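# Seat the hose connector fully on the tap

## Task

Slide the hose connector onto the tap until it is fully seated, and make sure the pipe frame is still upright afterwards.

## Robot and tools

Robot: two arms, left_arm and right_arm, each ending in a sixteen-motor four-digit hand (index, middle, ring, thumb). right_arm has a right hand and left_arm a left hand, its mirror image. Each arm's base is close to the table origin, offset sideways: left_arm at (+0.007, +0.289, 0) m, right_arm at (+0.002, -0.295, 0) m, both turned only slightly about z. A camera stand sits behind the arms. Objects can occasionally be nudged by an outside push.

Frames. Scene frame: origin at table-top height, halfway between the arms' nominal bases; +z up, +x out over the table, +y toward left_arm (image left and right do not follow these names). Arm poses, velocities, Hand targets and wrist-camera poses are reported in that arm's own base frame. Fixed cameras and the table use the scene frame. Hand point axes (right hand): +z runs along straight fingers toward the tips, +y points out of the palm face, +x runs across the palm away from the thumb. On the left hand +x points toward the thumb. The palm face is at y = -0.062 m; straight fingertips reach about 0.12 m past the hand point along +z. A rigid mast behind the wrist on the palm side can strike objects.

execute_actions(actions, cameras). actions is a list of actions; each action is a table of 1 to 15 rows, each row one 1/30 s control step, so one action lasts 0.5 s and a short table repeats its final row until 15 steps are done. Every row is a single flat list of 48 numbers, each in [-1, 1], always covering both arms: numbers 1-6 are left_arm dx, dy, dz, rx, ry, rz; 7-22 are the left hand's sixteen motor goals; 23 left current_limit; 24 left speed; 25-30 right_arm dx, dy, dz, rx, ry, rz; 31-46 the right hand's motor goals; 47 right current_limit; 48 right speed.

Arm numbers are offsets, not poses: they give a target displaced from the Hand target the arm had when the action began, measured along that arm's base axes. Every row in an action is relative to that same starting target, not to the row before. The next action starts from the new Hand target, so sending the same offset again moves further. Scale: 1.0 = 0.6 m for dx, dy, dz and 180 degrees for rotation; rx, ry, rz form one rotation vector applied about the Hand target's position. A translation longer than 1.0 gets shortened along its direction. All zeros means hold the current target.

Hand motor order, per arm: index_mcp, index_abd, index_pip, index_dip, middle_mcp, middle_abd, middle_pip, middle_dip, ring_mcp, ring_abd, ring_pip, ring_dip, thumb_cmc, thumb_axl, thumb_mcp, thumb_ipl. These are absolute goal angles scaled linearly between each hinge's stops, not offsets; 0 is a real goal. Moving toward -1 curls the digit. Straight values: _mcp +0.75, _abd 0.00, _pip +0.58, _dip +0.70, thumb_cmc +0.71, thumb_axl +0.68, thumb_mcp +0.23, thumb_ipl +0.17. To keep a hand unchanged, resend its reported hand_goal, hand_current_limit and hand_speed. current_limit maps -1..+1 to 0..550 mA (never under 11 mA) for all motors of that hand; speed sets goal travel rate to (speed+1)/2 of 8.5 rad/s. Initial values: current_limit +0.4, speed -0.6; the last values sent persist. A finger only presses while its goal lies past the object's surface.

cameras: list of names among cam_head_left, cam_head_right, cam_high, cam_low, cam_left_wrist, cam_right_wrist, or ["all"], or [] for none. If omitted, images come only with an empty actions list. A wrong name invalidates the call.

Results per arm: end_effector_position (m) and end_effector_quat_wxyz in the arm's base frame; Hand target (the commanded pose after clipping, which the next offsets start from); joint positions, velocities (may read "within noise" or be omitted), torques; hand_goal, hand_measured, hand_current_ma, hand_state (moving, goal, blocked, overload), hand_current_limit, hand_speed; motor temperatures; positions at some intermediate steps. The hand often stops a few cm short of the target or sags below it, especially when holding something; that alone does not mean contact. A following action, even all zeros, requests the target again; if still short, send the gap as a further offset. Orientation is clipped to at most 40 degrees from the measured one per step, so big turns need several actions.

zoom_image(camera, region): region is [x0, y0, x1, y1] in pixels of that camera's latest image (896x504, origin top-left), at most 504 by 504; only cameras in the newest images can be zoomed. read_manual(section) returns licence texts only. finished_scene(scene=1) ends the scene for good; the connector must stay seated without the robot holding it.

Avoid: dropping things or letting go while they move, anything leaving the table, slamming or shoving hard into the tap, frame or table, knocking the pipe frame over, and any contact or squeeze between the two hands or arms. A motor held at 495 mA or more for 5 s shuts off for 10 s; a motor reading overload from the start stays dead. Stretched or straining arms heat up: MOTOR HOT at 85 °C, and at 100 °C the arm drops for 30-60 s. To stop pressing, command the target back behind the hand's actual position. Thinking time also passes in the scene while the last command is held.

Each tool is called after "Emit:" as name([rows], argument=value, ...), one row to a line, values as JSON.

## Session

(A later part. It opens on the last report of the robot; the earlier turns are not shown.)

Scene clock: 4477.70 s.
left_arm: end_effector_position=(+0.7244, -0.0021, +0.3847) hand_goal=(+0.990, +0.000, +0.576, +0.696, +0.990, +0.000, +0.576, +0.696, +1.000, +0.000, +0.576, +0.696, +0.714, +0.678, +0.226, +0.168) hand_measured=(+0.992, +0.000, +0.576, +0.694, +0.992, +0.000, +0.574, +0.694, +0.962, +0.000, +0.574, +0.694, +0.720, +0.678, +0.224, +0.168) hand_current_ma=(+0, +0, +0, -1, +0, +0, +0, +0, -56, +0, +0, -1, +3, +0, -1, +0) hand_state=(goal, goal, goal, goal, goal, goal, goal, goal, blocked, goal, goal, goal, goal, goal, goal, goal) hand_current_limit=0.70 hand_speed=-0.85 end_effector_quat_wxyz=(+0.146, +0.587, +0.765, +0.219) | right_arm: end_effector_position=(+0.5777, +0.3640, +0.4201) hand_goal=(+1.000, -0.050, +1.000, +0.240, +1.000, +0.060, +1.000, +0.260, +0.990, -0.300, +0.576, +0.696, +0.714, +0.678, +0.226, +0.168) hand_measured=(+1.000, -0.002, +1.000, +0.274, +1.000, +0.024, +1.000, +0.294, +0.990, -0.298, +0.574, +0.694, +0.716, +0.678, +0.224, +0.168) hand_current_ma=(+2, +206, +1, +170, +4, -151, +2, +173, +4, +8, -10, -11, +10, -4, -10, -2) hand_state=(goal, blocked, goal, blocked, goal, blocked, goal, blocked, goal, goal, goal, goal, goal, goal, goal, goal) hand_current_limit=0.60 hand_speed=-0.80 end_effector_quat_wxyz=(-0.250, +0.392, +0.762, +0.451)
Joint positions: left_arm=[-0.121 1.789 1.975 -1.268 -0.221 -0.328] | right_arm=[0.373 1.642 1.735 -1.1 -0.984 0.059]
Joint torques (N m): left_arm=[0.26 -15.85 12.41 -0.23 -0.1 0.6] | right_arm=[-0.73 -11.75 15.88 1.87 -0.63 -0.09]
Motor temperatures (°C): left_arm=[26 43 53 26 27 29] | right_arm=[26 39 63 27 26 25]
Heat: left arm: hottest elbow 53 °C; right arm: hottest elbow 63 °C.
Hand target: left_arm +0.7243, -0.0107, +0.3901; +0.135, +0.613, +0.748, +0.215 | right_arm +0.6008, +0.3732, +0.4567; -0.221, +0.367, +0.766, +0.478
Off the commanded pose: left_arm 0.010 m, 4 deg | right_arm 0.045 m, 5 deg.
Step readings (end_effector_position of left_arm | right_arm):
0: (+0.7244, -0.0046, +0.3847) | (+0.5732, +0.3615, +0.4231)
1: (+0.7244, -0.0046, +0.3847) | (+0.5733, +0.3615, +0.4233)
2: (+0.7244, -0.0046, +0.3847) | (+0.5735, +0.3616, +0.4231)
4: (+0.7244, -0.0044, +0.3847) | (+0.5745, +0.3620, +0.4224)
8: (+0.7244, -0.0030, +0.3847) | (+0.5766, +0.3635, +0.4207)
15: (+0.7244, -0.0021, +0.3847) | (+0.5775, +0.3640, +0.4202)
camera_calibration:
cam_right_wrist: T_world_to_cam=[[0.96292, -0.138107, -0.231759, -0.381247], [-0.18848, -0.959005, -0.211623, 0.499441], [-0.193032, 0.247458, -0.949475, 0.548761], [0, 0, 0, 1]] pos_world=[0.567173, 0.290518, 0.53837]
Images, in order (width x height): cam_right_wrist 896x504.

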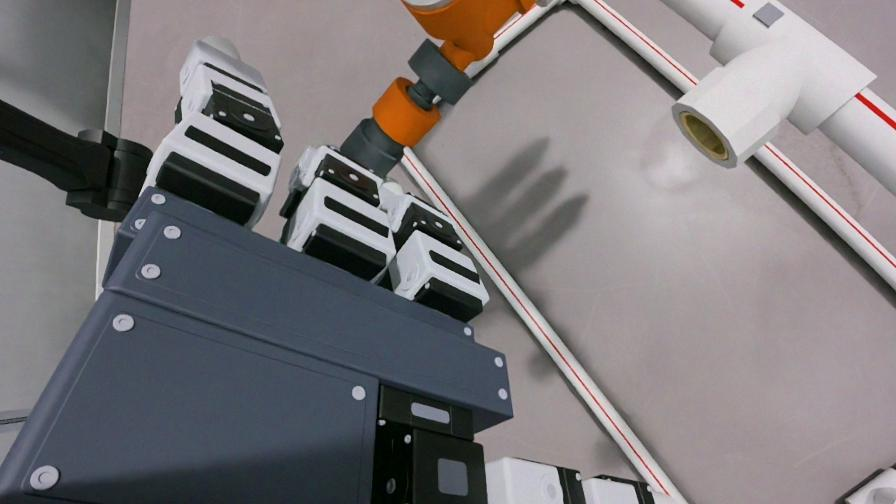

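Emit:
execute_actions(actions=[], cameras=["cam_right_wrist","cam_high","cam_head_left"])

Scene clock: 4511.67 s.
left_arm: end_effector_position=(+0.7244, -0.0021, +0.3847) hand_goal=(+0.990, +0.000, +0.576, +0.696, +0.990, +0.000, +0.576, +0.696, +1.000, +0.000, +0.576, +0.696, +0.714, +0.678, +0.226, +0.168) hand_measured=(+0.992, +0.000, +0.576, +0.694, +0.992, +0.000, +0.574, +0.694, +0.962, +0.000, +0.574, +0.694, +0.720, +0.678, +0.224, +0.168) hand_current_ma=(+0, +0, +0, -1, +0, +0, +0, +0, -56, +0, +0, -1, +3, +0, -1, +0) hand_state=(goal, goal, goal, goal, goal, goal, goal, goal, blocked, goal, goal, goal, goal, goal, goal, goal) hand_current_limit=0.70 hand_speed=-0.85 end_effector_quat_wxyz=(+0.146, +0.587, +0.765, +0.219) | right_arm: end_effector_position=(+0.5777, +0.3640, +0.4202) hand_goal=(+1.000, -0.050, +1.000, +0.240, +1.000, +0.060, +1.000, +0.260, +0.990, -0.300, +0.576, +0.696, +0.714, +0.678, +0.226, +0.168) hand_measured=(+1.000, -0.002, +1.000, +0.274, +1.000, +0.024, +1.000, +0.294, +0.990, -0.298, +0.574, +0.694, +0.716, +0.678, +0.224, +0.168) hand_current_ma=(+2, +206, +1, +169, +4, -151, +2, +173, +4, +8, -10, -11, +10, -4, -10, -2) hand_state=(goal, blocked, goal, blocked, goal, blocked, goal, blocked, goal, goal, goal, goal, goal, goal, goal, goal) hand_current_limit=0.60 hand_speed=-0.80 end_effector_quat_wxyz=(-0.250, +0.392, +0.762, +0.451)
Joint positions: left_arm=[-0.121 1.789 1.975 -1.268 -0.221 -0.328] | right_arm=[0.373 1.642 1.735 -1.1 -0.984 0.059]
Joint velocities: within noise
Joint torques (N m): left_arm=[0.09 -15.62 12.46 -0.14 -0.09 0.59] | right_arm=[-0.73 -11.63 15.84 1.89 -0.64 -0.08]
Motor temperatures (°C): left_arm=[26 43 53 26 27 29] | right_arm=[26 38 74 27 26 25]
Heat: left arm: hottest elbow 53 °C; right arm: hottest elbow 74 °C.
Hand target: left_arm +0.7243, -0.0107, +0.3901; +0.135, +0.613, +0.748, +0.215 | right_arm +0.6008, +0.3732, +0.4569; -0.221, +0.367, +0.766, +0.479
Off the commanded pose: left_arm 0.010 m, 4 deg | right_arm 0.044 m, 5 deg.
camera_calibration:
cam_right_wrist: T_world_to_cam=[[0.96292, -0.138107, -0.231759, -0.381224], [-0.18848, -0.959005, -0.211623, 0.499462], [-0.193032, 0.247458, -0.949475, 0.548856], [0, 0, 0, 1]] pos_world=[0.567173, 0.290518, 0.53847]
Images, in order (width x height): cam_head_left 896x504, cam_high 896x504, cam_right_wrist 896x504.

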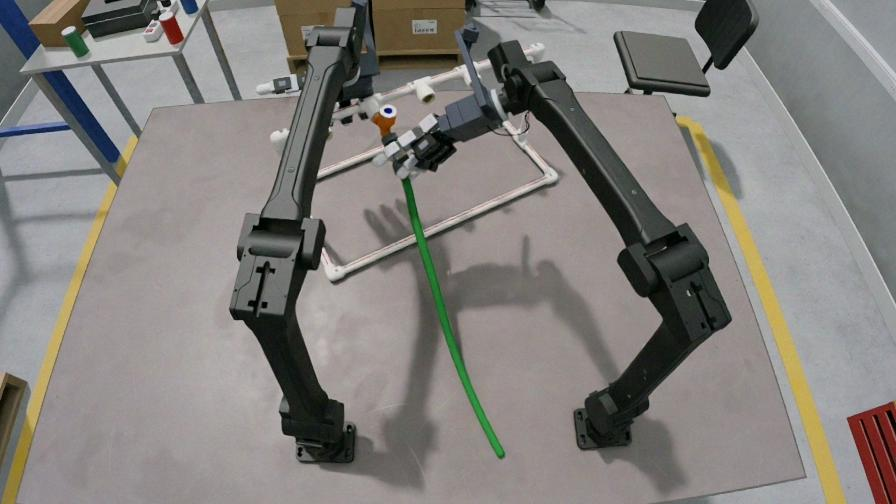

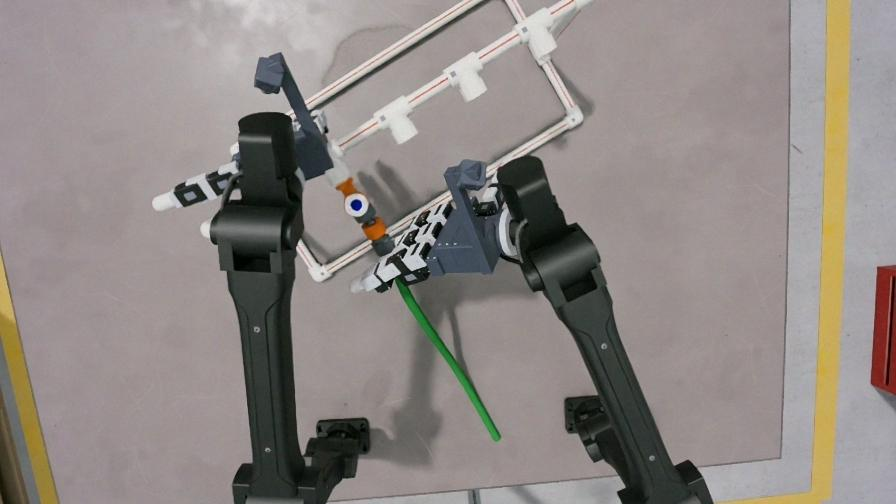

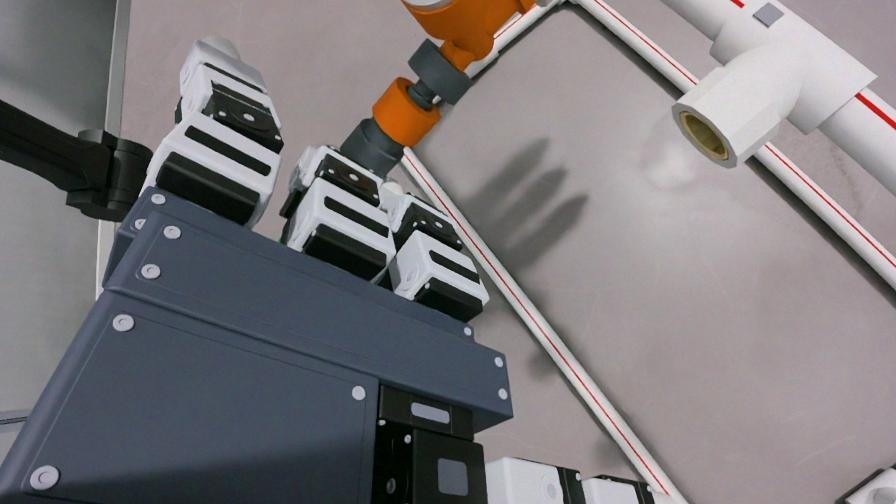

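Emit:
zoom_image(camera="cam_right_wrist", region=[330, 20, 490, 190])

Emit:
zoom_image(camera="cam_high", region=[310, 150, 430, 300])

Scaled by 2.965.

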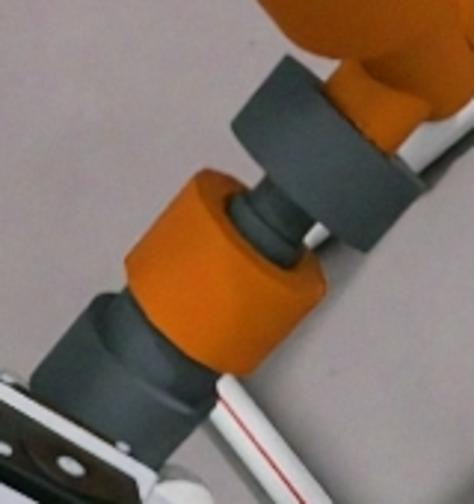

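Scaled by 3.360.

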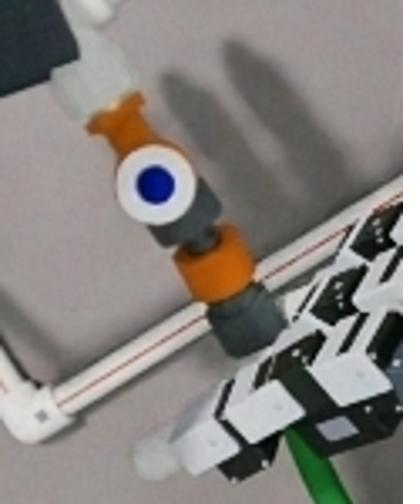

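Emit:
execute_actions([
  [[0,0,0,0,0,0,0.99,0,0.576,0.696,0.99,0,0.576,0.696,1.0,0,0.576,0.696,0.714,0.678,0.226,0.168,0.7,-0.85,0.02,0.006,0.01,0,0,0,1.0,-0.05,1.0,0.24,1.0,0.06,1.0,0.26,0.99,-0.3,0.576,0.696,0.714,0.678,0.226,0.168,0.6,-0.8]],
  [[0,0,0,0,0,0,0.99,0,0.576,0.696,0.99,0,0.576,0.696,1.0,0,0.576,0.696,0.714,0.678,0.226,0.168,0.7,-0.85,0.01,0.003,0.005,0,0,0,1.0,-0.05,1.0,0.24,1.0,0.06,1.0,0.26,0.99,-0.3,0.576,0.696,0.714,0.678,0.226,0.168,0.6,-0.8]],
], cameras=["cam_right_wrist","cam_high"])

Emit:
zoom_image(camera="cam_right_wrist", region=[330, 20, 490, 190])

Scene clock: 4542.37 s.
left_arm: end_effector_position=(+0.7246, +0.0041, +0.3857) hand_goal=(+0.990, +0.000, +0.576, +0.696, +0.990, +0.000, +0.576, +0.696, +1.000, +0.000, +0.576, +0.696, +0.714, +0.678, +0.226, +0.168) hand_measured=(+0.992, +0.000, +0.576, +0.694, +0.992, +0.000, +0.574, +0.694, +0.962, +0.000, +0.574, +0.694, +0.720, +0.678, +0.224, +0.168) hand_current_ma=(+0, +0, +0, -1, +0, +0, +0, +0, -56, +0, +0, -1, +3, +0, -1, +0) hand_state=(goal, goal, goal, goal, goal, goal, goal, goal, blocked, goal, goal, goal, goal, goal, goal, goal) hand_current_limit=0.70 hand_speed=-0.85 end_effector_quat_wxyz=(+0.146, +0.584, +0.768, +0.221) | right_arm: end_effector_position=(+0.5866, +0.3716, +0.4161) hand_goal=(+1.000, -0.050, +1.000, +0.240, +1.000, +0.060, +1.000, +0.260, +0.990, -0.300, +0.576, +0.696, +0.714, +0.678, +0.226, +0.168) hand_measured=(+1.000, -0.002, +1.000, +0.272, +1.002, +0.020, +1.000, +0.312, +0.990, -0.298, +0.574, +0.694, +0.716, +0.678, +0.224, +0.168) hand_current_ma=(+2, +206, +1, +160, +7, -176, +3, +264, +4, +8, -10, -11, +10, -4, -10, -2) hand_state=(goal, blocked, goal, blocked, goal, blocked, goal, blocked, goal, goal, goal, goal, goal, goal, goal, goal) hand_current_limit=0.60 hand_speed=-0.80 end_effector_quat_wxyz=(-0.266, +0.399, +0.760, +0.438)
Joint positions: left_arm=[-0.113 1.789 1.976 -1.267 -0.224 -0.328] | right_arm=[0.377 1.691 1.803 -1.162 -0.992 0.06]
Joint torques (N m): left_arm=[-0.21 -15.97 12.22 -0.17 -0.02 0.59] | right_arm=[-1.32 -12.22 17.09 2.52 -0.42 -0.14]
Motor temperatures (°C): left_arm=[26 43 53 26 27 29] | right_arm=[26 38 79 27 26 25]
Heat: left arm: hottest elbow 53 °C; right arm: hottest elbow 79 °C.
Hand target: left_arm +0.7243, -0.0106, +0.3901; +0.135, +0.613, +0.748, +0.215 | right_arm +0.6188, +0.3786, +0.4658; -0.221, +0.367, +0.766, +0.479
Off the commanded pose: left_arm 0.015 m, 4 deg | right_arm 0.060 m, 8 deg.
Step readings (end_effector_position of left_arm | right_arm):
0: (+0.7244, -0.0021, +0.3847) | (+0.5777, +0.3640, +0.4202)
1: (+0.7244, -0.0021, +0.3847) | (+0.5777, +0.3640, +0.4204)
2: (+0.7244, -0.0021, +0.3847) | (+0.5780, +0.3642, +0.4203)
4: (+0.7244, -0.0018, +0.3852) | (+0.5797, +0.3648, +0.4201)
8: (+0.7244, +0.0017, +0.3855) | (+0.5829, +0.3680, +0.4183)
15: (+0.7244, +0.0026, +0.3855) | (+0.5842, +0.3688, +0.4175)
16: (+0.7244, +0.0026, +0.3855) | (+0.5843, +0.3689, +0.4175)
17: (+0.7244, +0.0026, +0.3855) | (+0.5845, +0.3690, +0.4175)
19: (+0.7244, +0.0026, +0.3855) | (+0.5851, +0.3695, +0.4170)
23: (+0.7245, +0.0032, +0.3856) | (+0.5861, +0.3705, +0.4164)
30: (+0.7246, +0.0041, +0.3857) | (+0.5865, +0.3715, +0.4163)
camera_calibration:
cam_right_wrist: T_world_to_cam=[[0.953077, -0.133087, -0.271906, -0.369145], [-0.189911, -0.962311, -0.194657, 0.502484], [-0.235752, 0.237161, -0.942431, 0.570815], [0, 0, 0, 1]] pos_world=[0.581821, 0.299042, 0.535393]
Images, in order (width x height): cam_high 896x504, cam_right_wrist 896x504.

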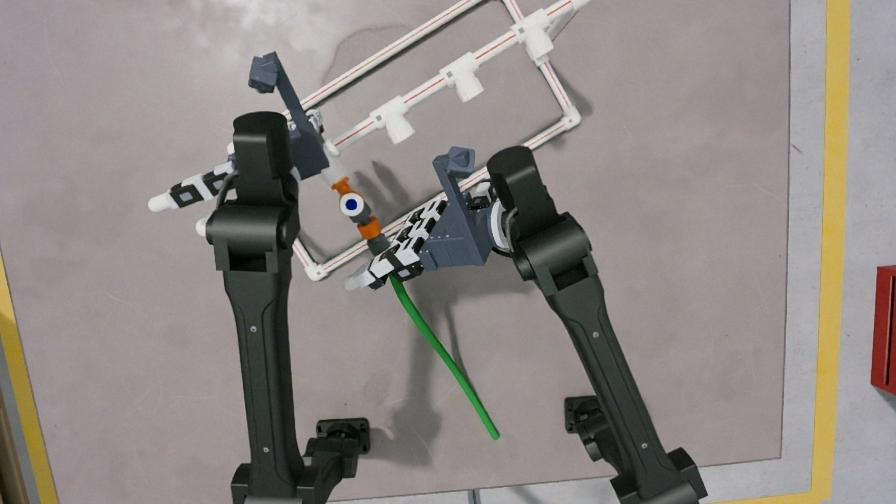

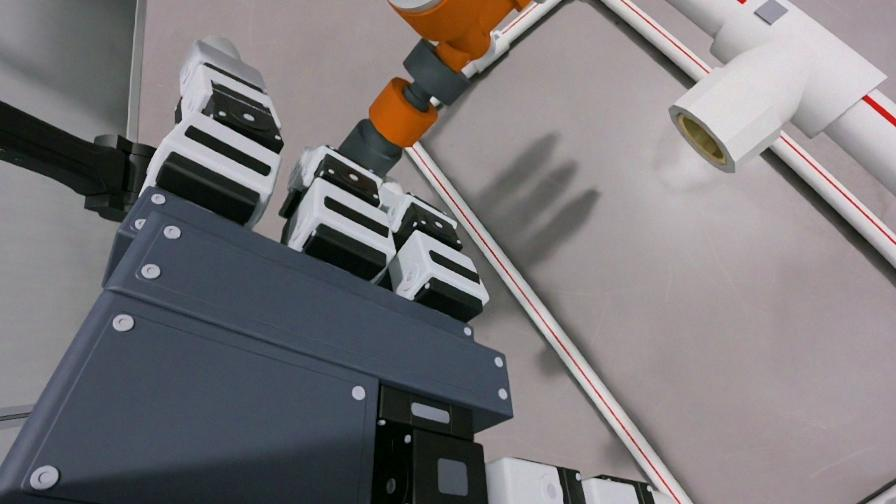

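Scaled by 2.965.

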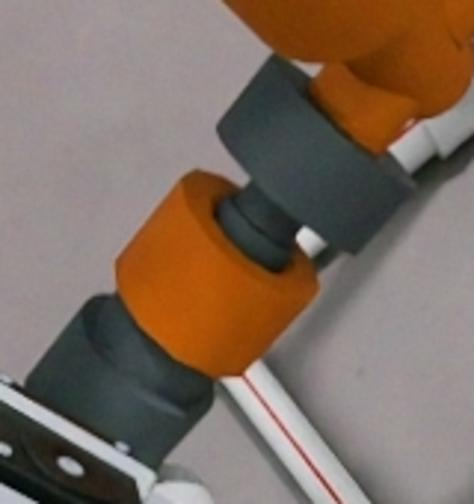

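Emit:
execute_actions([
  [[-0.0168,-0.0082,-0.0072,0,0,0,0.99,0,0.576,0.696,0.99,0,0.576,0.696,1.0,0,0.576,0.696,0.714,0.678,0.226,0.168,0.7,-0.85,0.0168,0.005,0.0072,0,0,0,1.0,-0.05,1.0,0.24,1.0,0.06,1.0,0.26,0.99,-0.3,0.576,0.696,0.714,0.678,0.226,0.168,0.6,-0.8]],
  [[-0.0168,-0.0082,-0.0072,0,0,0,0.99,0,0.576,0.696,0.99,0,0.576,0.696,1.0,0,0.576,0.696,0.714,0.678,0.226,0.168,0.7,-0.85,0.0168,0.005,0.0072,0,0,0,1.0,-0.05,1.0,0.24,1.0,0.06,1.0,0.26,0.99,-0.3,0.576,0.696,0.714,0.678,0.226,0.168,0.6,-0.8]],
  [[-0.0168,-0.0082,-0.0072,0,0,0,0.99,0,0.576,0.696,0.99,0,0.576,0.696,1.0,0,0.576,0.696,0.714,0.678,0.226,0.168,0.7,-0.85,0.0168,0.005,0.0072,0,0,0,1.0,-0.05,1.0,0.24,1.0,0.06,1.0,0.26,0.99,-0.3,0.576,0.696,0.714,0.678,0.226,0.168,0.6,-0.8]],
], cameras=["cam_right_wrist","cam_high"])

Emit:
zoom_image(camera="cam_right_wrist", region=[330, 20, 490, 190])

Scene clock: 4569.40 s.
left_arm: end_effector_position=(+0.7039, +0.0058, +0.3888) hand_goal=(+0.990, +0.000, +0.576, +0.696, +0.990, +0.000, +0.576, +0.696, +1.000, +0.000, +0.576, +0.696, +0.714, +0.678, +0.226, +0.168) hand_measured=(+0.992, +0.000, +0.576, +0.694, +0.992, +0.000, +0.576, +0.694, +0.964, +0.000, +0.574, +0.694, +0.720, +0.678, +0.224, +0.168) hand_current_ma=(+1, +0, +0, -1, +0, +0, +0, +0, -53, +0, +0, -1, +3, +0, -1, +0) hand_state=(goal, goal, goal, goal, goal, goal, goal, goal, blocked, goal, goal, goal, goal, goal, goal, goal) hand_current_limit=0.70 hand_speed=-0.85 end_effector_quat_wxyz=(+0.147, +0.579, +0.768, +0.231) | right_arm: end_effector_position=(+0.6301, +0.3875, +0.4648) hand_goal=(+1.000, -0.050, +1.000, +0.240, +1.000, +0.060, +1.000, +0.260, +0.990, -0.300, +0.576, +0.696, +0.714, +0.678, +0.226, +0.168) hand_measured=(+1.000, -0.038, +1.000, +0.242, +1.000, +0.046, +1.000, +0.278, +0.990, -0.298, +0.574, +0.694, +0.716, +0.678, +0.224, +0.168) hand_current_ma=(+1, +53, +1, +14, +4, -56, +1, +85, +4, +10, -10, -11, +11, -4, -10, -2) hand_state=(goal, goal, goal, goal, goal, goal, goal, goal, goal, goal, goal, goal, goal, goal, goal, goal) hand_current_limit=0.60 hand_speed=-0.80 end_effector_quat_wxyz=(-0.239, +0.377, +0.764, +0.466)
Joint positions: left_arm=[-0.119 1.722 1.883 -1.228 -0.243 -0.335] | right_arm=[0.376 1.816 2.064 -1.211 -0.988 0.057]
Joint torques (N m): left_arm=[-2.32 -16.21 7.77 0.28 0.16 0.38] | right_arm=[-1.38 -13.68 14.02 1.17 -0.59 -0.14]
Motor temperatures (°C): left_arm=[26 43 51 26 27 29] | right_arm=[26 37 77 27 26 25]
Heat: left arm: hottest elbow 51 °C; right arm: hottest elbow 77 °C.
Hand target: left_arm +0.6941, -0.0257, +0.3770; +0.135, +0.613, +0.748, +0.215 | right_arm +0.6490, +0.3876, +0.4790; -0.221, +0.367, +0.766, +0.479
Off the commanded pose: left_arm 0.035 m, 5 deg | right_arm 0.024 m, 3 deg.
Step readings (end_effector_position of left_arm | right_arm):
0: (+0.7246, +0.0041, +0.3857) | (+0.5866, +0.3715, +0.4160)
1: (+0.7246, +0.0041, +0.3857) | (+0.5866, +0.3716, +0.4162)
2: (+0.7247, +0.0041, +0.3859) | (+0.5869, +0.3717, +0.4164)
4: (+0.7250, +0.0046, +0.3866) | (+0.5881, +0.3730, +0.4160)
8: (+0.7260, +0.0064, +0.3883) | (+0.5909, +0.3763, +0.4152)
15: (+0.7264, +0.0071, +0.3888) | (+0.5920, +0.3776, +0.4149)
16: (+0.7264, +0.0071, +0.3888) | (+0.5920, +0.3776, +0.4150)
17: (+0.7264, +0.0072, +0.3881) | (+0.5924, +0.3777, +0.4150)
19: (+0.7260, +0.0076, +0.3885) | (+0.5938, +0.3783, +0.4149)
23: (+0.7245, +0.0085, +0.3890) | (+0.5988, +0.3804, +0.4193)
30: (+0.7185, +0.0090, +0.3886) | (+0.6110, +0.3821, +0.4379)
31: (+0.7183, +0.0090, +0.3884) | (+0.6115, +0.3818, +0.4389)
32: (+0.7180, +0.0091, +0.3882) | (+0.6124, +0.3818, +0.4397)
34: (+0.7158, +0.0091, +0.3884) | (+0.6165, +0.3825, +0.4445)
38: (+0.7080, +0.0078, +0.3890) | (+0.6250, +0.3850, +0.4564)
45: (+0.7039, +0.0058, +0.3888) | (+0.6298, +0.3873, +0.4650)
camera_calibration:
cam_right_wrist: T_world_to_cam=[[0.972519, -0.128039, -0.194458, -0.445535], [-0.173378, -0.955712, -0.237812, 0.54267], [-0.155396, 0.264991, -0.951647, 0.565989], [0, 0, 0, 1]] pos_world=[0.61533, 0.311608, 0.581037]
Images, in order (width x height): cam_high 896x504, cam_right_wrist 896x504.

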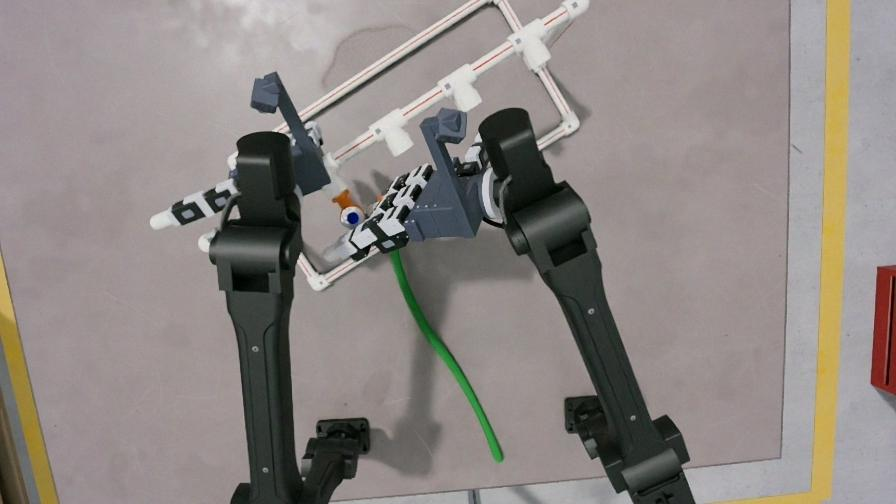

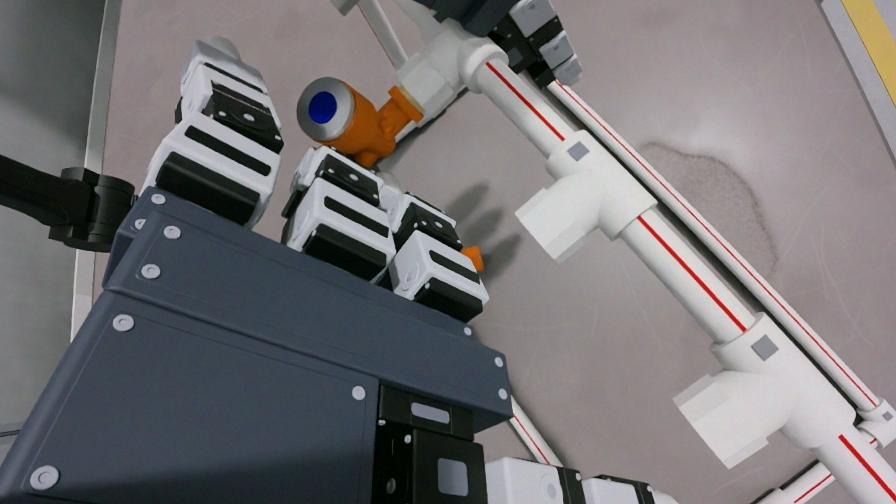

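Scaled by 2.965.

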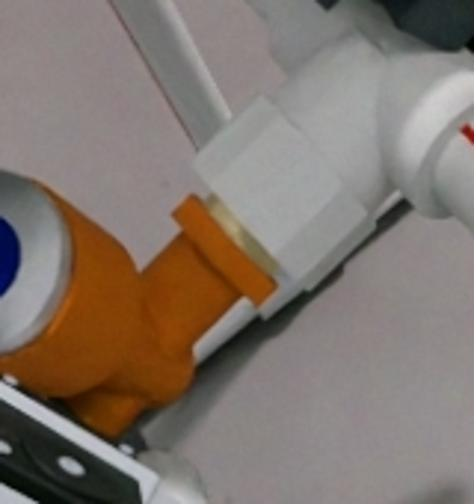

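Emit:
execute_actions(actions=[], cameras=["cam_head_left","cam_head_right","cam_low","cam_left_wrist"])

Emit:
zoom_image(camera="cam_head_right", region=[330, 60, 500, 200])

Emit:
zoom_image(camera="cam_head_left", region=[340, 60, 480, 200])

Scene clock: 4576.80 s.
left_arm: end_effector_position=(+0.7039, +0.0058, +0.3888) hand_goal=(+0.990, +0.000, +0.576, +0.696, +0.990, +0.000, +0.576, +0.696, +1.000, +0.000, +0.576, +0.696, +0.714, +0.678, +0.226, +0.168) hand_measured=(+0.992, +0.000, +0.576, +0.694, +0.992, +0.000, +0.576, +0.694, +0.964, +0.000, +0.574, +0.694, +0.720, +0.678, +0.224, +0.168) hand_current_ma=(+1, +0, +0, -1, +0, +0, +0, +0, -53, +0, +0, -1, +3, +0, -1, +0) hand_state=(goal, goal, goal, goal, goal, goal, goal, goal, blocked, goal, goal, goal, goal, goal, goal, goal) hand_current_limit=0.70 hand_speed=-0.85 end_effector_quat_wxyz=(+0.147, +0.579, +0.768, +0.231) | right_arm: end_effector_position=(+0.6301, +0.3875, +0.4648) hand_goal=(+1.000, -0.050, +1.000, +0.240, +1.000, +0.060, +1.000, +0.260, +0.990, -0.300, +0.576, +0.696, +0.714, +0.678, +0.226, +0.168) hand_measured=(+1.000, -0.038, +1.000, +0.242, +1.000, +0.046, +1.000, +0.278, +0.990, -0.298, +0.574, +0.694, +0.716, +0.678, +0.224, +0.168) hand_current_ma=(+1, +53, +1, +14, +4, -56, +1, +85, +4, +10, -10, -11, +11, -4, -10, -2) hand_state=(goal, goal, goal, goal, goal, goal, goal, goal, goal, goal, goal, goal, goal, goal, goal, goal) hand_current_limit=0.60 hand_speed=-0.80 end_effector_quat_wxyz=(-0.239, +0.377, +0.764, +0.466)
Joint positions: left_arm=[-0.119 1.722 1.883 -1.228 -0.243 -0.335] | right_arm=[0.376 1.816 2.064 -1.211 -0.988 0.057]
Joint velocities: within noise
Joint torques (N m): left_arm=[-2.32 -16.09 7.82 0.27 0.18 0.39] | right_arm=[-1.38 -13.57 14 1.16 -0.6 -0.14]
Motor temperatures (°C): left_arm=[26 42 49 26 27 29] | right_arm=[26 37 78 27 26 25]
Heat: left arm: hottest elbow 49 °C; right arm: hottest elbow 78 °C.
Hand target: left_arm +0.6941, -0.0257, +0.3770; +0.135, +0.613, +0.748, +0.215 | right_arm +0.6490, +0.3876, +0.4789; -0.221, +0.367, +0.766, +0.479
Off the commanded pose: left_arm 0.035 m, 5 deg | right_arm 0.024 m, 3 deg.
camera_calibration:
cam_left_wrist: T_world_to_cam=[[-0.290878, -0.897635, -0.331122, 0.303241], [-0.928609, 0.181537, 0.323621, 0.482926], [-0.230383, 0.401617, -0.886356, 0.632829], [0, 0, 0, 1]] pos_world=[0.682448, -0.0696236, 0.505037]
Images, in order (width x height): cam_head_left 896x504, cam_head_right 896x504, cam_low 896x504, cam_left_wrist 896x504.

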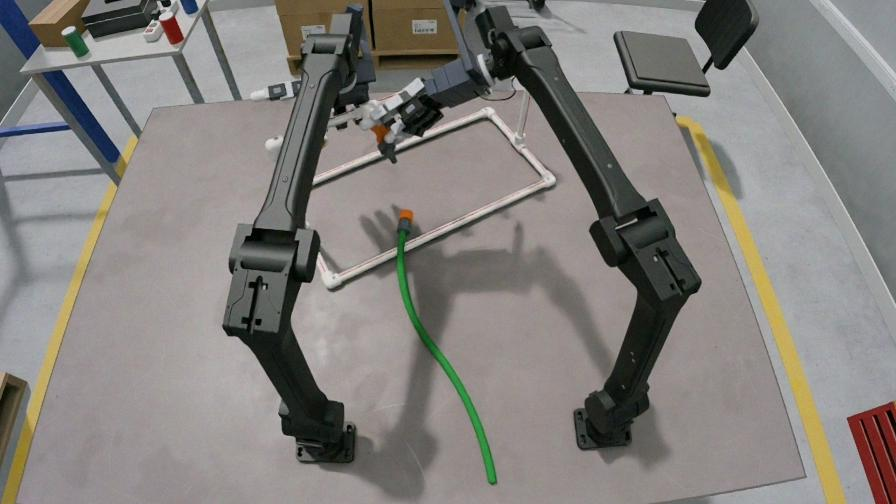

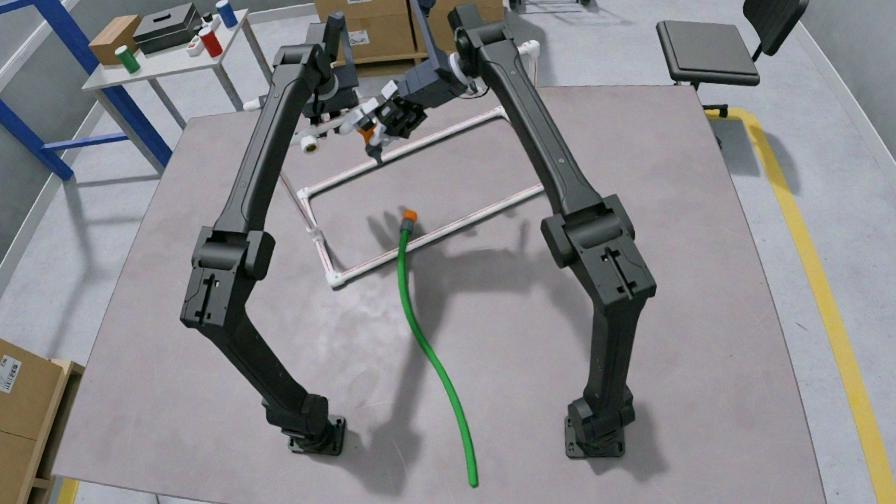

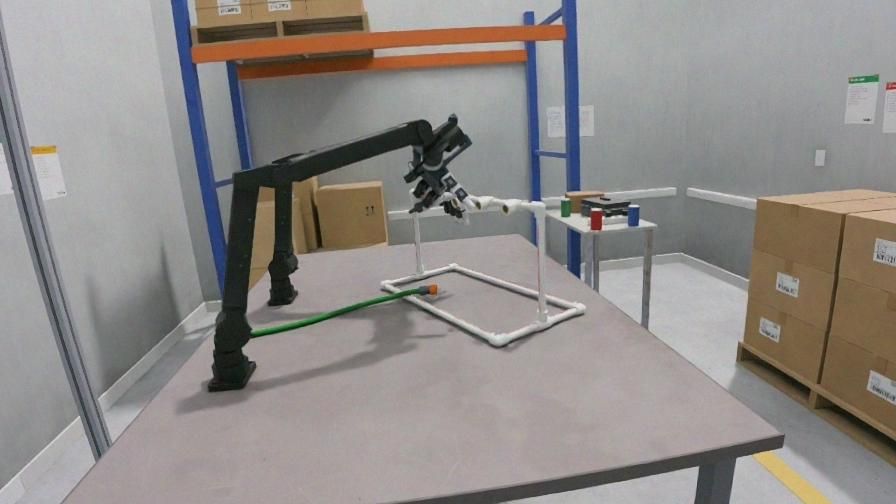

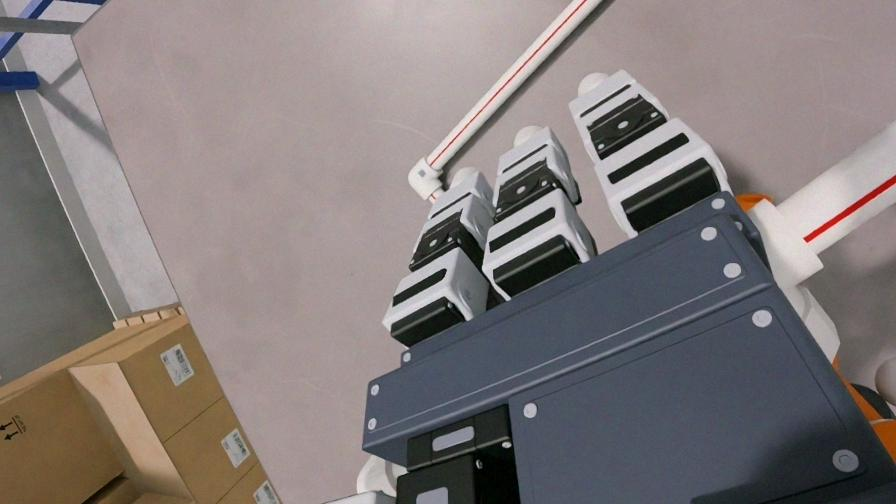

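Scaled by 2.965.

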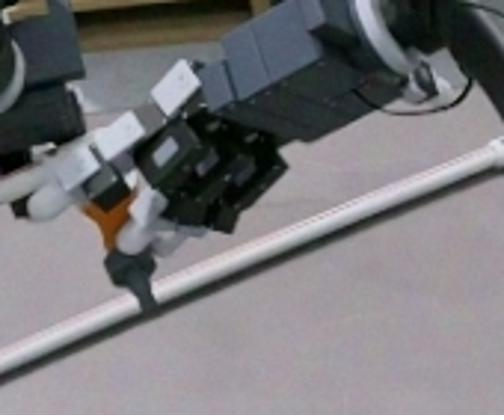

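Scaled by 3.600.

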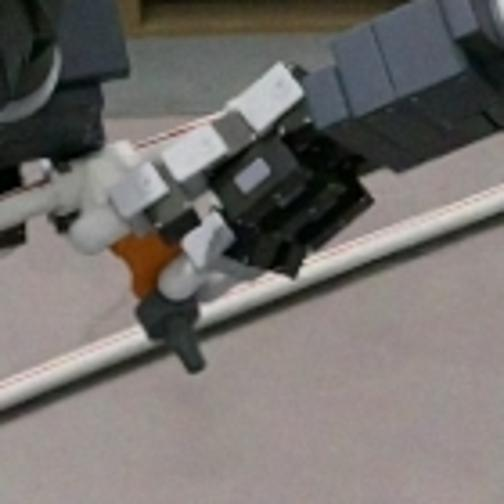

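Emit:
execute_actions([
  [[0.02,0.05,0.02,0,0,0,0.99,0,0.576,0.696,0.99,0,0.576,0.696,1.0,0,0.576,0.696,0.714,0.678,0.226,0.168,0.7,-0.85,-0.02,-0.05,0.02,0,0,0,1.0,-0.05,1.0,0.24,1.0,0.06,1.0,0.26,0.99,-0.3,0.576,0.696,0.714,0.678,0.226,0.168,0.6,-0.8]],
  [[0.01,0,0.01,0,0,0,0.99,0,0.576,0.696,0.99,0,0.576,0.696,1.0,0,0.576,0.696,0.714,0.678,0.226,0.168,0.7,-0.85,-0.01,-0.05,0.02,0,0,0,1.0,0.1,1.0,0.24,1.0,-0.1,1.0,0.26,0.99,-0.3,0.576,0.696,0.714,0.678,0.226,0.168,0.6,-0.8]],
  [[0,0,0,0,0,0,0.99,0,0.576,0.696,0.99,0,0.576,0.696,1.0,0,0.576,0.696,0.714,0.678,0.226,0.168,0.7,-0.85,-0.02,-0.05,0.02,0,0,0,1.0,0.1,1.0,0.24,1.0,-0.1,1.0,0.26,0.99,-0.3,0.576,0.696,0.714,0.678,0.226,0.168,0.6,-0.8]],
  [[0,0,0,0,0,0,0.99,0,0.576,0.696,0.99,0,0.576,0.696,1.0,0,0.576,0.696,0.714,0.678,0.226,0.168,0.7,-0.85,-0.04,-0.05,0.02,0,0,0,1.0,0.1,1.0,0.24,1.0,-0.1,1.0,0.26,0.99,-0.3,0.576,0.696,0.714,0.678,0.226,0.168,0.6,-0.8]],
], cameras=["cam_head_left","cam_head_right","cam_high","cam_right_wrist","cam_low"])

Emit:
zoom_image(camera="cam_head_left", region=[320, 80, 460, 240])

Emit:
zoom_image(camera="cam_head_right", region=[320, 90, 460, 250])

Emit:
zoom_image(camera="cam_high", region=[300, 140, 440, 300])

Scene clock: 4622.60 s.
left_arm: end_effector_position=(+0.7050, +0.0045, +0.3834) hand_goal=(+0.990, +0.000, +0.576, +0.696, +0.990, +0.000, +0.576, +0.696, +1.000, +0.000, +0.576, +0.696, +0.714, +0.678, +0.226, +0.168) hand_measured=(+0.992, +0.000, +0.576, +0.694, +0.992, +0.000, +0.576, +0.694, +0.988, +0.000, +0.574, +0.694, +0.720, +0.678, +0.224, +0.168) hand_current_ma=(+1, +0, +0, -1, +0, +0, +0, +0, -10, +0, +0, -1, +3, +0, -1, +0) hand_state=(goal, goal, goal, goal, goal, goal, goal, goal, goal, goal, goal, goal, goal, goal, goal, goal) hand_current_limit=0.70 hand_speed=-0.85 end_effector_quat_wxyz=(+0.137, +0.600, +0.759, +0.212) | right_arm: end_effector_position=(+0.5987, +0.2713, +0.5112) hand_goal=(+1.000, +0.100, +1.000, +0.240, +1.000, -0.100, +1.000, +0.260, +0.990, -0.300, +0.576, +0.696, +0.714, +0.678, +0.226, +0.168) hand_measured=(+1.000, +0.100, +1.000, +0.240, +1.000, -0.092, +1.000, +0.262, +0.990, -0.298, +0.574, +0.694, +0.716, +0.678, +0.224, +0.168) hand_current_ma=(-2, +0, +0, +3, +1, +37, +1, +14, +4, +10, -10, -11, +11, -4, -10, -2) hand_state=(goal, goal, goal, goal, goal, goal, goal, goal, goal, goal, goal, goal, goal, goal, goal, goal) hand_current_limit=0.60 hand_speed=-0.80 end_effector_quat_wxyz=(-0.231, +0.375, +0.764, +0.472)
Joint positions: left_arm=[-0.108 1.736 1.909 -1.274 -0.208 -0.29] | right_arm=[0.193 1.712 2.064 -1.556 -1.069 -0.247]
Joint torques (N m): left_arm=[1.38 -14.39 14 0.21 -0.17 0.43] | right_arm=[-1.08 -14.62 9.92 0.17 -0.99 -0.11]
Motor temperatures (°C): left_arm=[26 40 44 26 27 28] | right_arm=[26 36 78 27 26 25]
Heat: left arm: hottest elbow 44 °C; right arm: hottest elbow 78 °C.
Hand target: left_arm +0.7121, +0.0045, +0.3949; +0.135, +0.613, +0.748, +0.215 | right_arm +0.5951, +0.2676, +0.5268; -0.221, +0.367, +0.766, +0.479
Off the commanded pose: left_arm 0.013 m, 2 deg | right_arm 0.017 m, 2 deg.
Step readings (end_effector_position of left_arm | right_arm):
0: (+0.7039, +0.0058, +0.3888) | (+0.6301, +0.3875, +0.4648)
1: (+0.7039, +0.0058, +0.3888) | (+0.6302, +0.3873, +0.4647)
2: (+0.7040, +0.0057, +0.3887) | (+0.6306, +0.3858, +0.4646)
4: (+0.7039, +0.0051, +0.3871) | (+0.6307, +0.3826, +0.4642)
8: (+0.7037, +0.0055, +0.3848) | (+0.6337, +0.3715, +0.4621)
15: (+0.7034, +0.0051, +0.3839) | (+0.6389, +0.3582, +0.4610)
16: (+0.7034, +0.0051, +0.3839) | (+0.6388, +0.3580, +0.4609)
17: (+0.7034, +0.0050, +0.3843) | (+0.6380, +0.3574, +0.4607)
19: (+0.7038, +0.0047, +0.3847) | (+0.6360, +0.3545, +0.4591)
23: (+0.7043, +0.0045, +0.3839) | (+0.6352, +0.3459, +0.4557)
30: (+0.7049, +0.0046, +0.3837) | (+0.6393, +0.3319, +0.4543)
31: (+0.7050, +0.0046, +0.3836) | (+0.6393, +0.3312, +0.4542)
32: (+0.7049, +0.0046, +0.3837) | (+0.6385, +0.3300, +0.4545)
34: (+0.7050, +0.0046, +0.3834) | (+0.6363, +0.3254, +0.4551)
38: (+0.7049, +0.0046, +0.3835) | (+0.6298, +0.3158, +0.4632)
45: (+0.7050, +0.0045, +0.3834) | (+0.6238, +0.3015, +0.4779)
46: (+0.7050, +0.0045, +0.3834) | (+0.6235, +0.3008, +0.4783)
47: (+0.7050, +0.0045, +0.3834) | (+0.6225, +0.2997, +0.4788)
49: (+0.7050, +0.0045, +0.3834) | (+0.6202, +0.2956, +0.4791)
53: (+0.7050, +0.0045, +0.3834) | (+0.6124, +0.2857, +0.4888)
60: (+0.7050, +0.0045, +0.3834) | (+0.6008, +0.2714, +0.5100)
camera_calibration:
cam_right_wrist: T_world_to_cam=[[0.975358, -0.133445, -0.175695, -0.430626], [-0.174588, -0.953715, -0.244841, 0.440904], [-0.134891, 0.269481, -0.953512, 0.623568], [0, 0, 0, 1]] pos_world=[0.581104, 0.194992, 0.626871]
Images, in order (width x height): cam_head_left 896x504, cam_head_right 896x504, cam_high 896x504, cam_low 896x504, cam_right_wrist 896x504.

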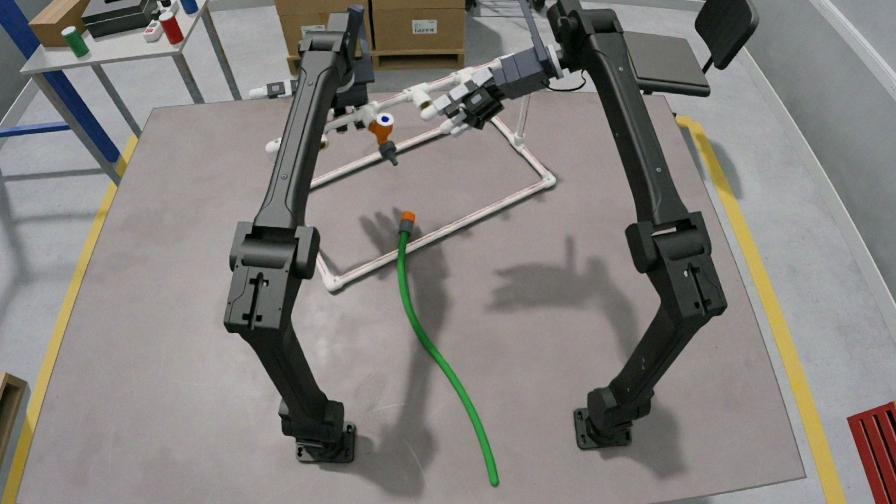

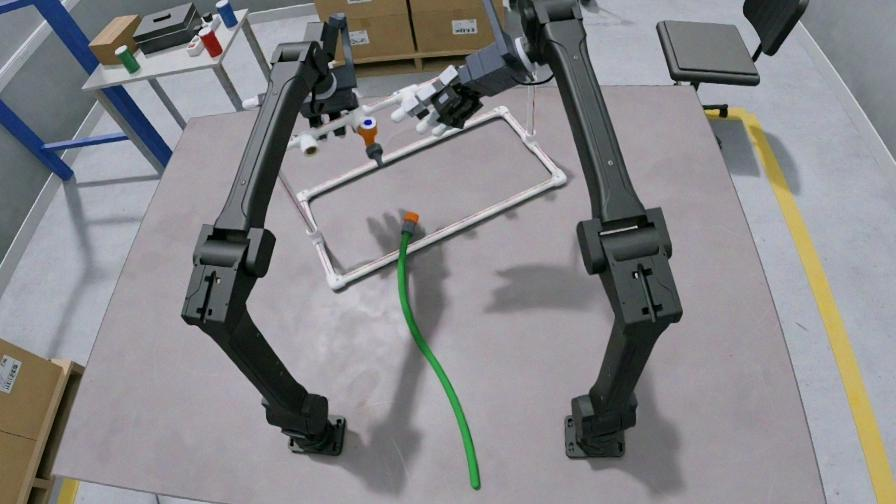

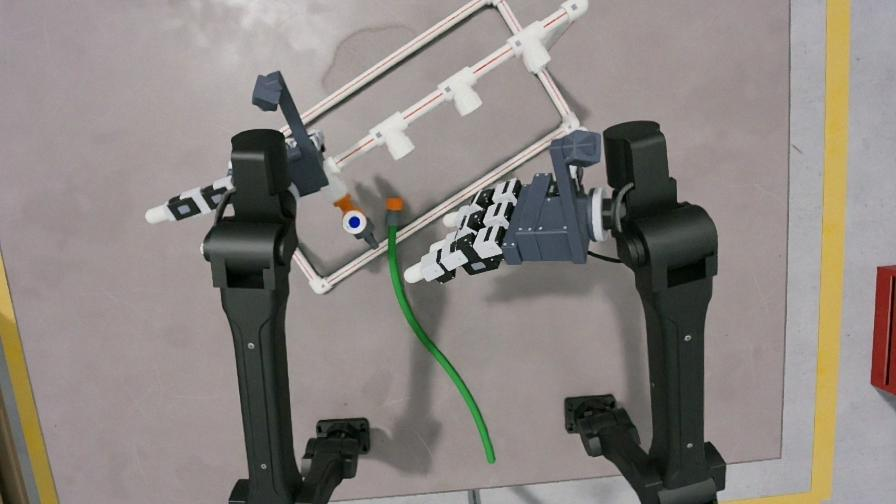

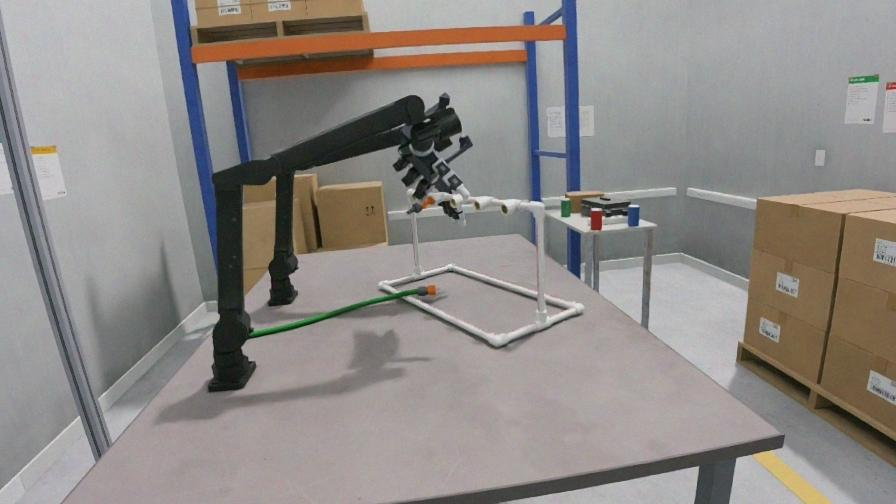

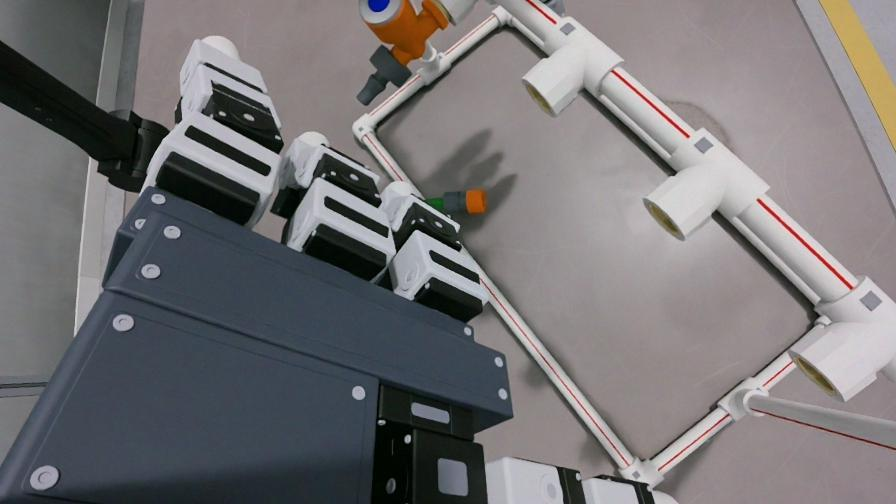

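Scaled by 3.150.

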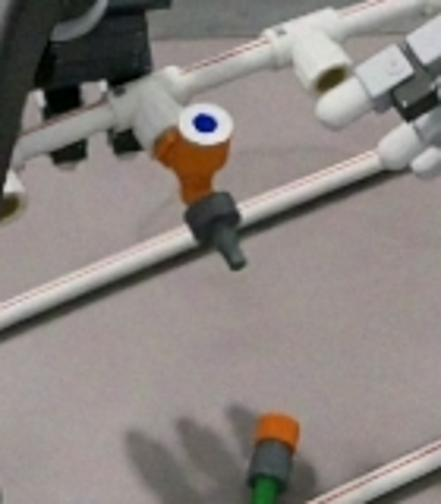

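Scaled by 3.150.

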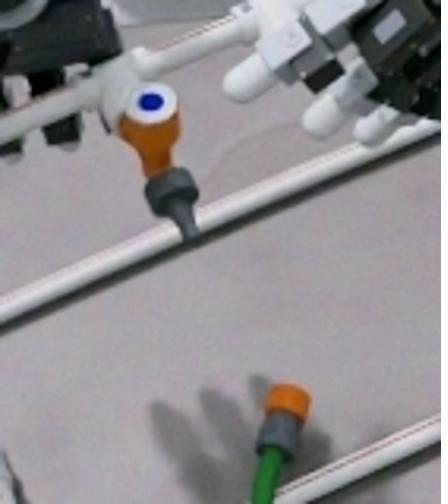

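Scaled by 3.150.

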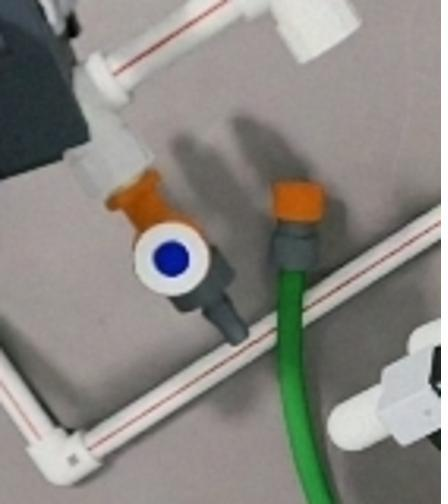

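Emit:
zoom_image(camera="cam_right_wrist", region=[340, 0, 500, 120])

Emit:
zoom_image(camera="cam_right_wrist", region=[400, 160, 520, 250])

Scaled by 3.150.

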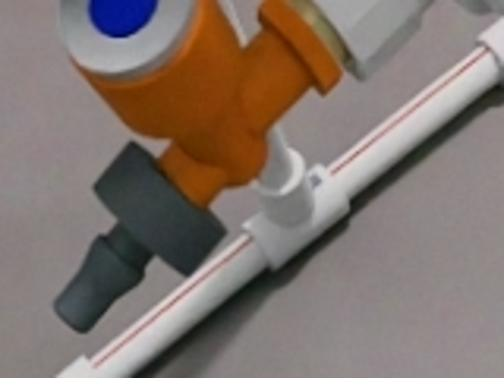

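Scaled by 4.200.

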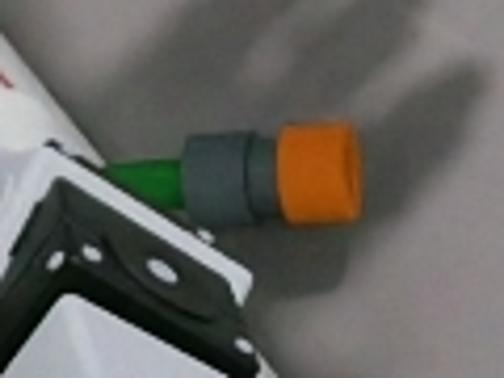

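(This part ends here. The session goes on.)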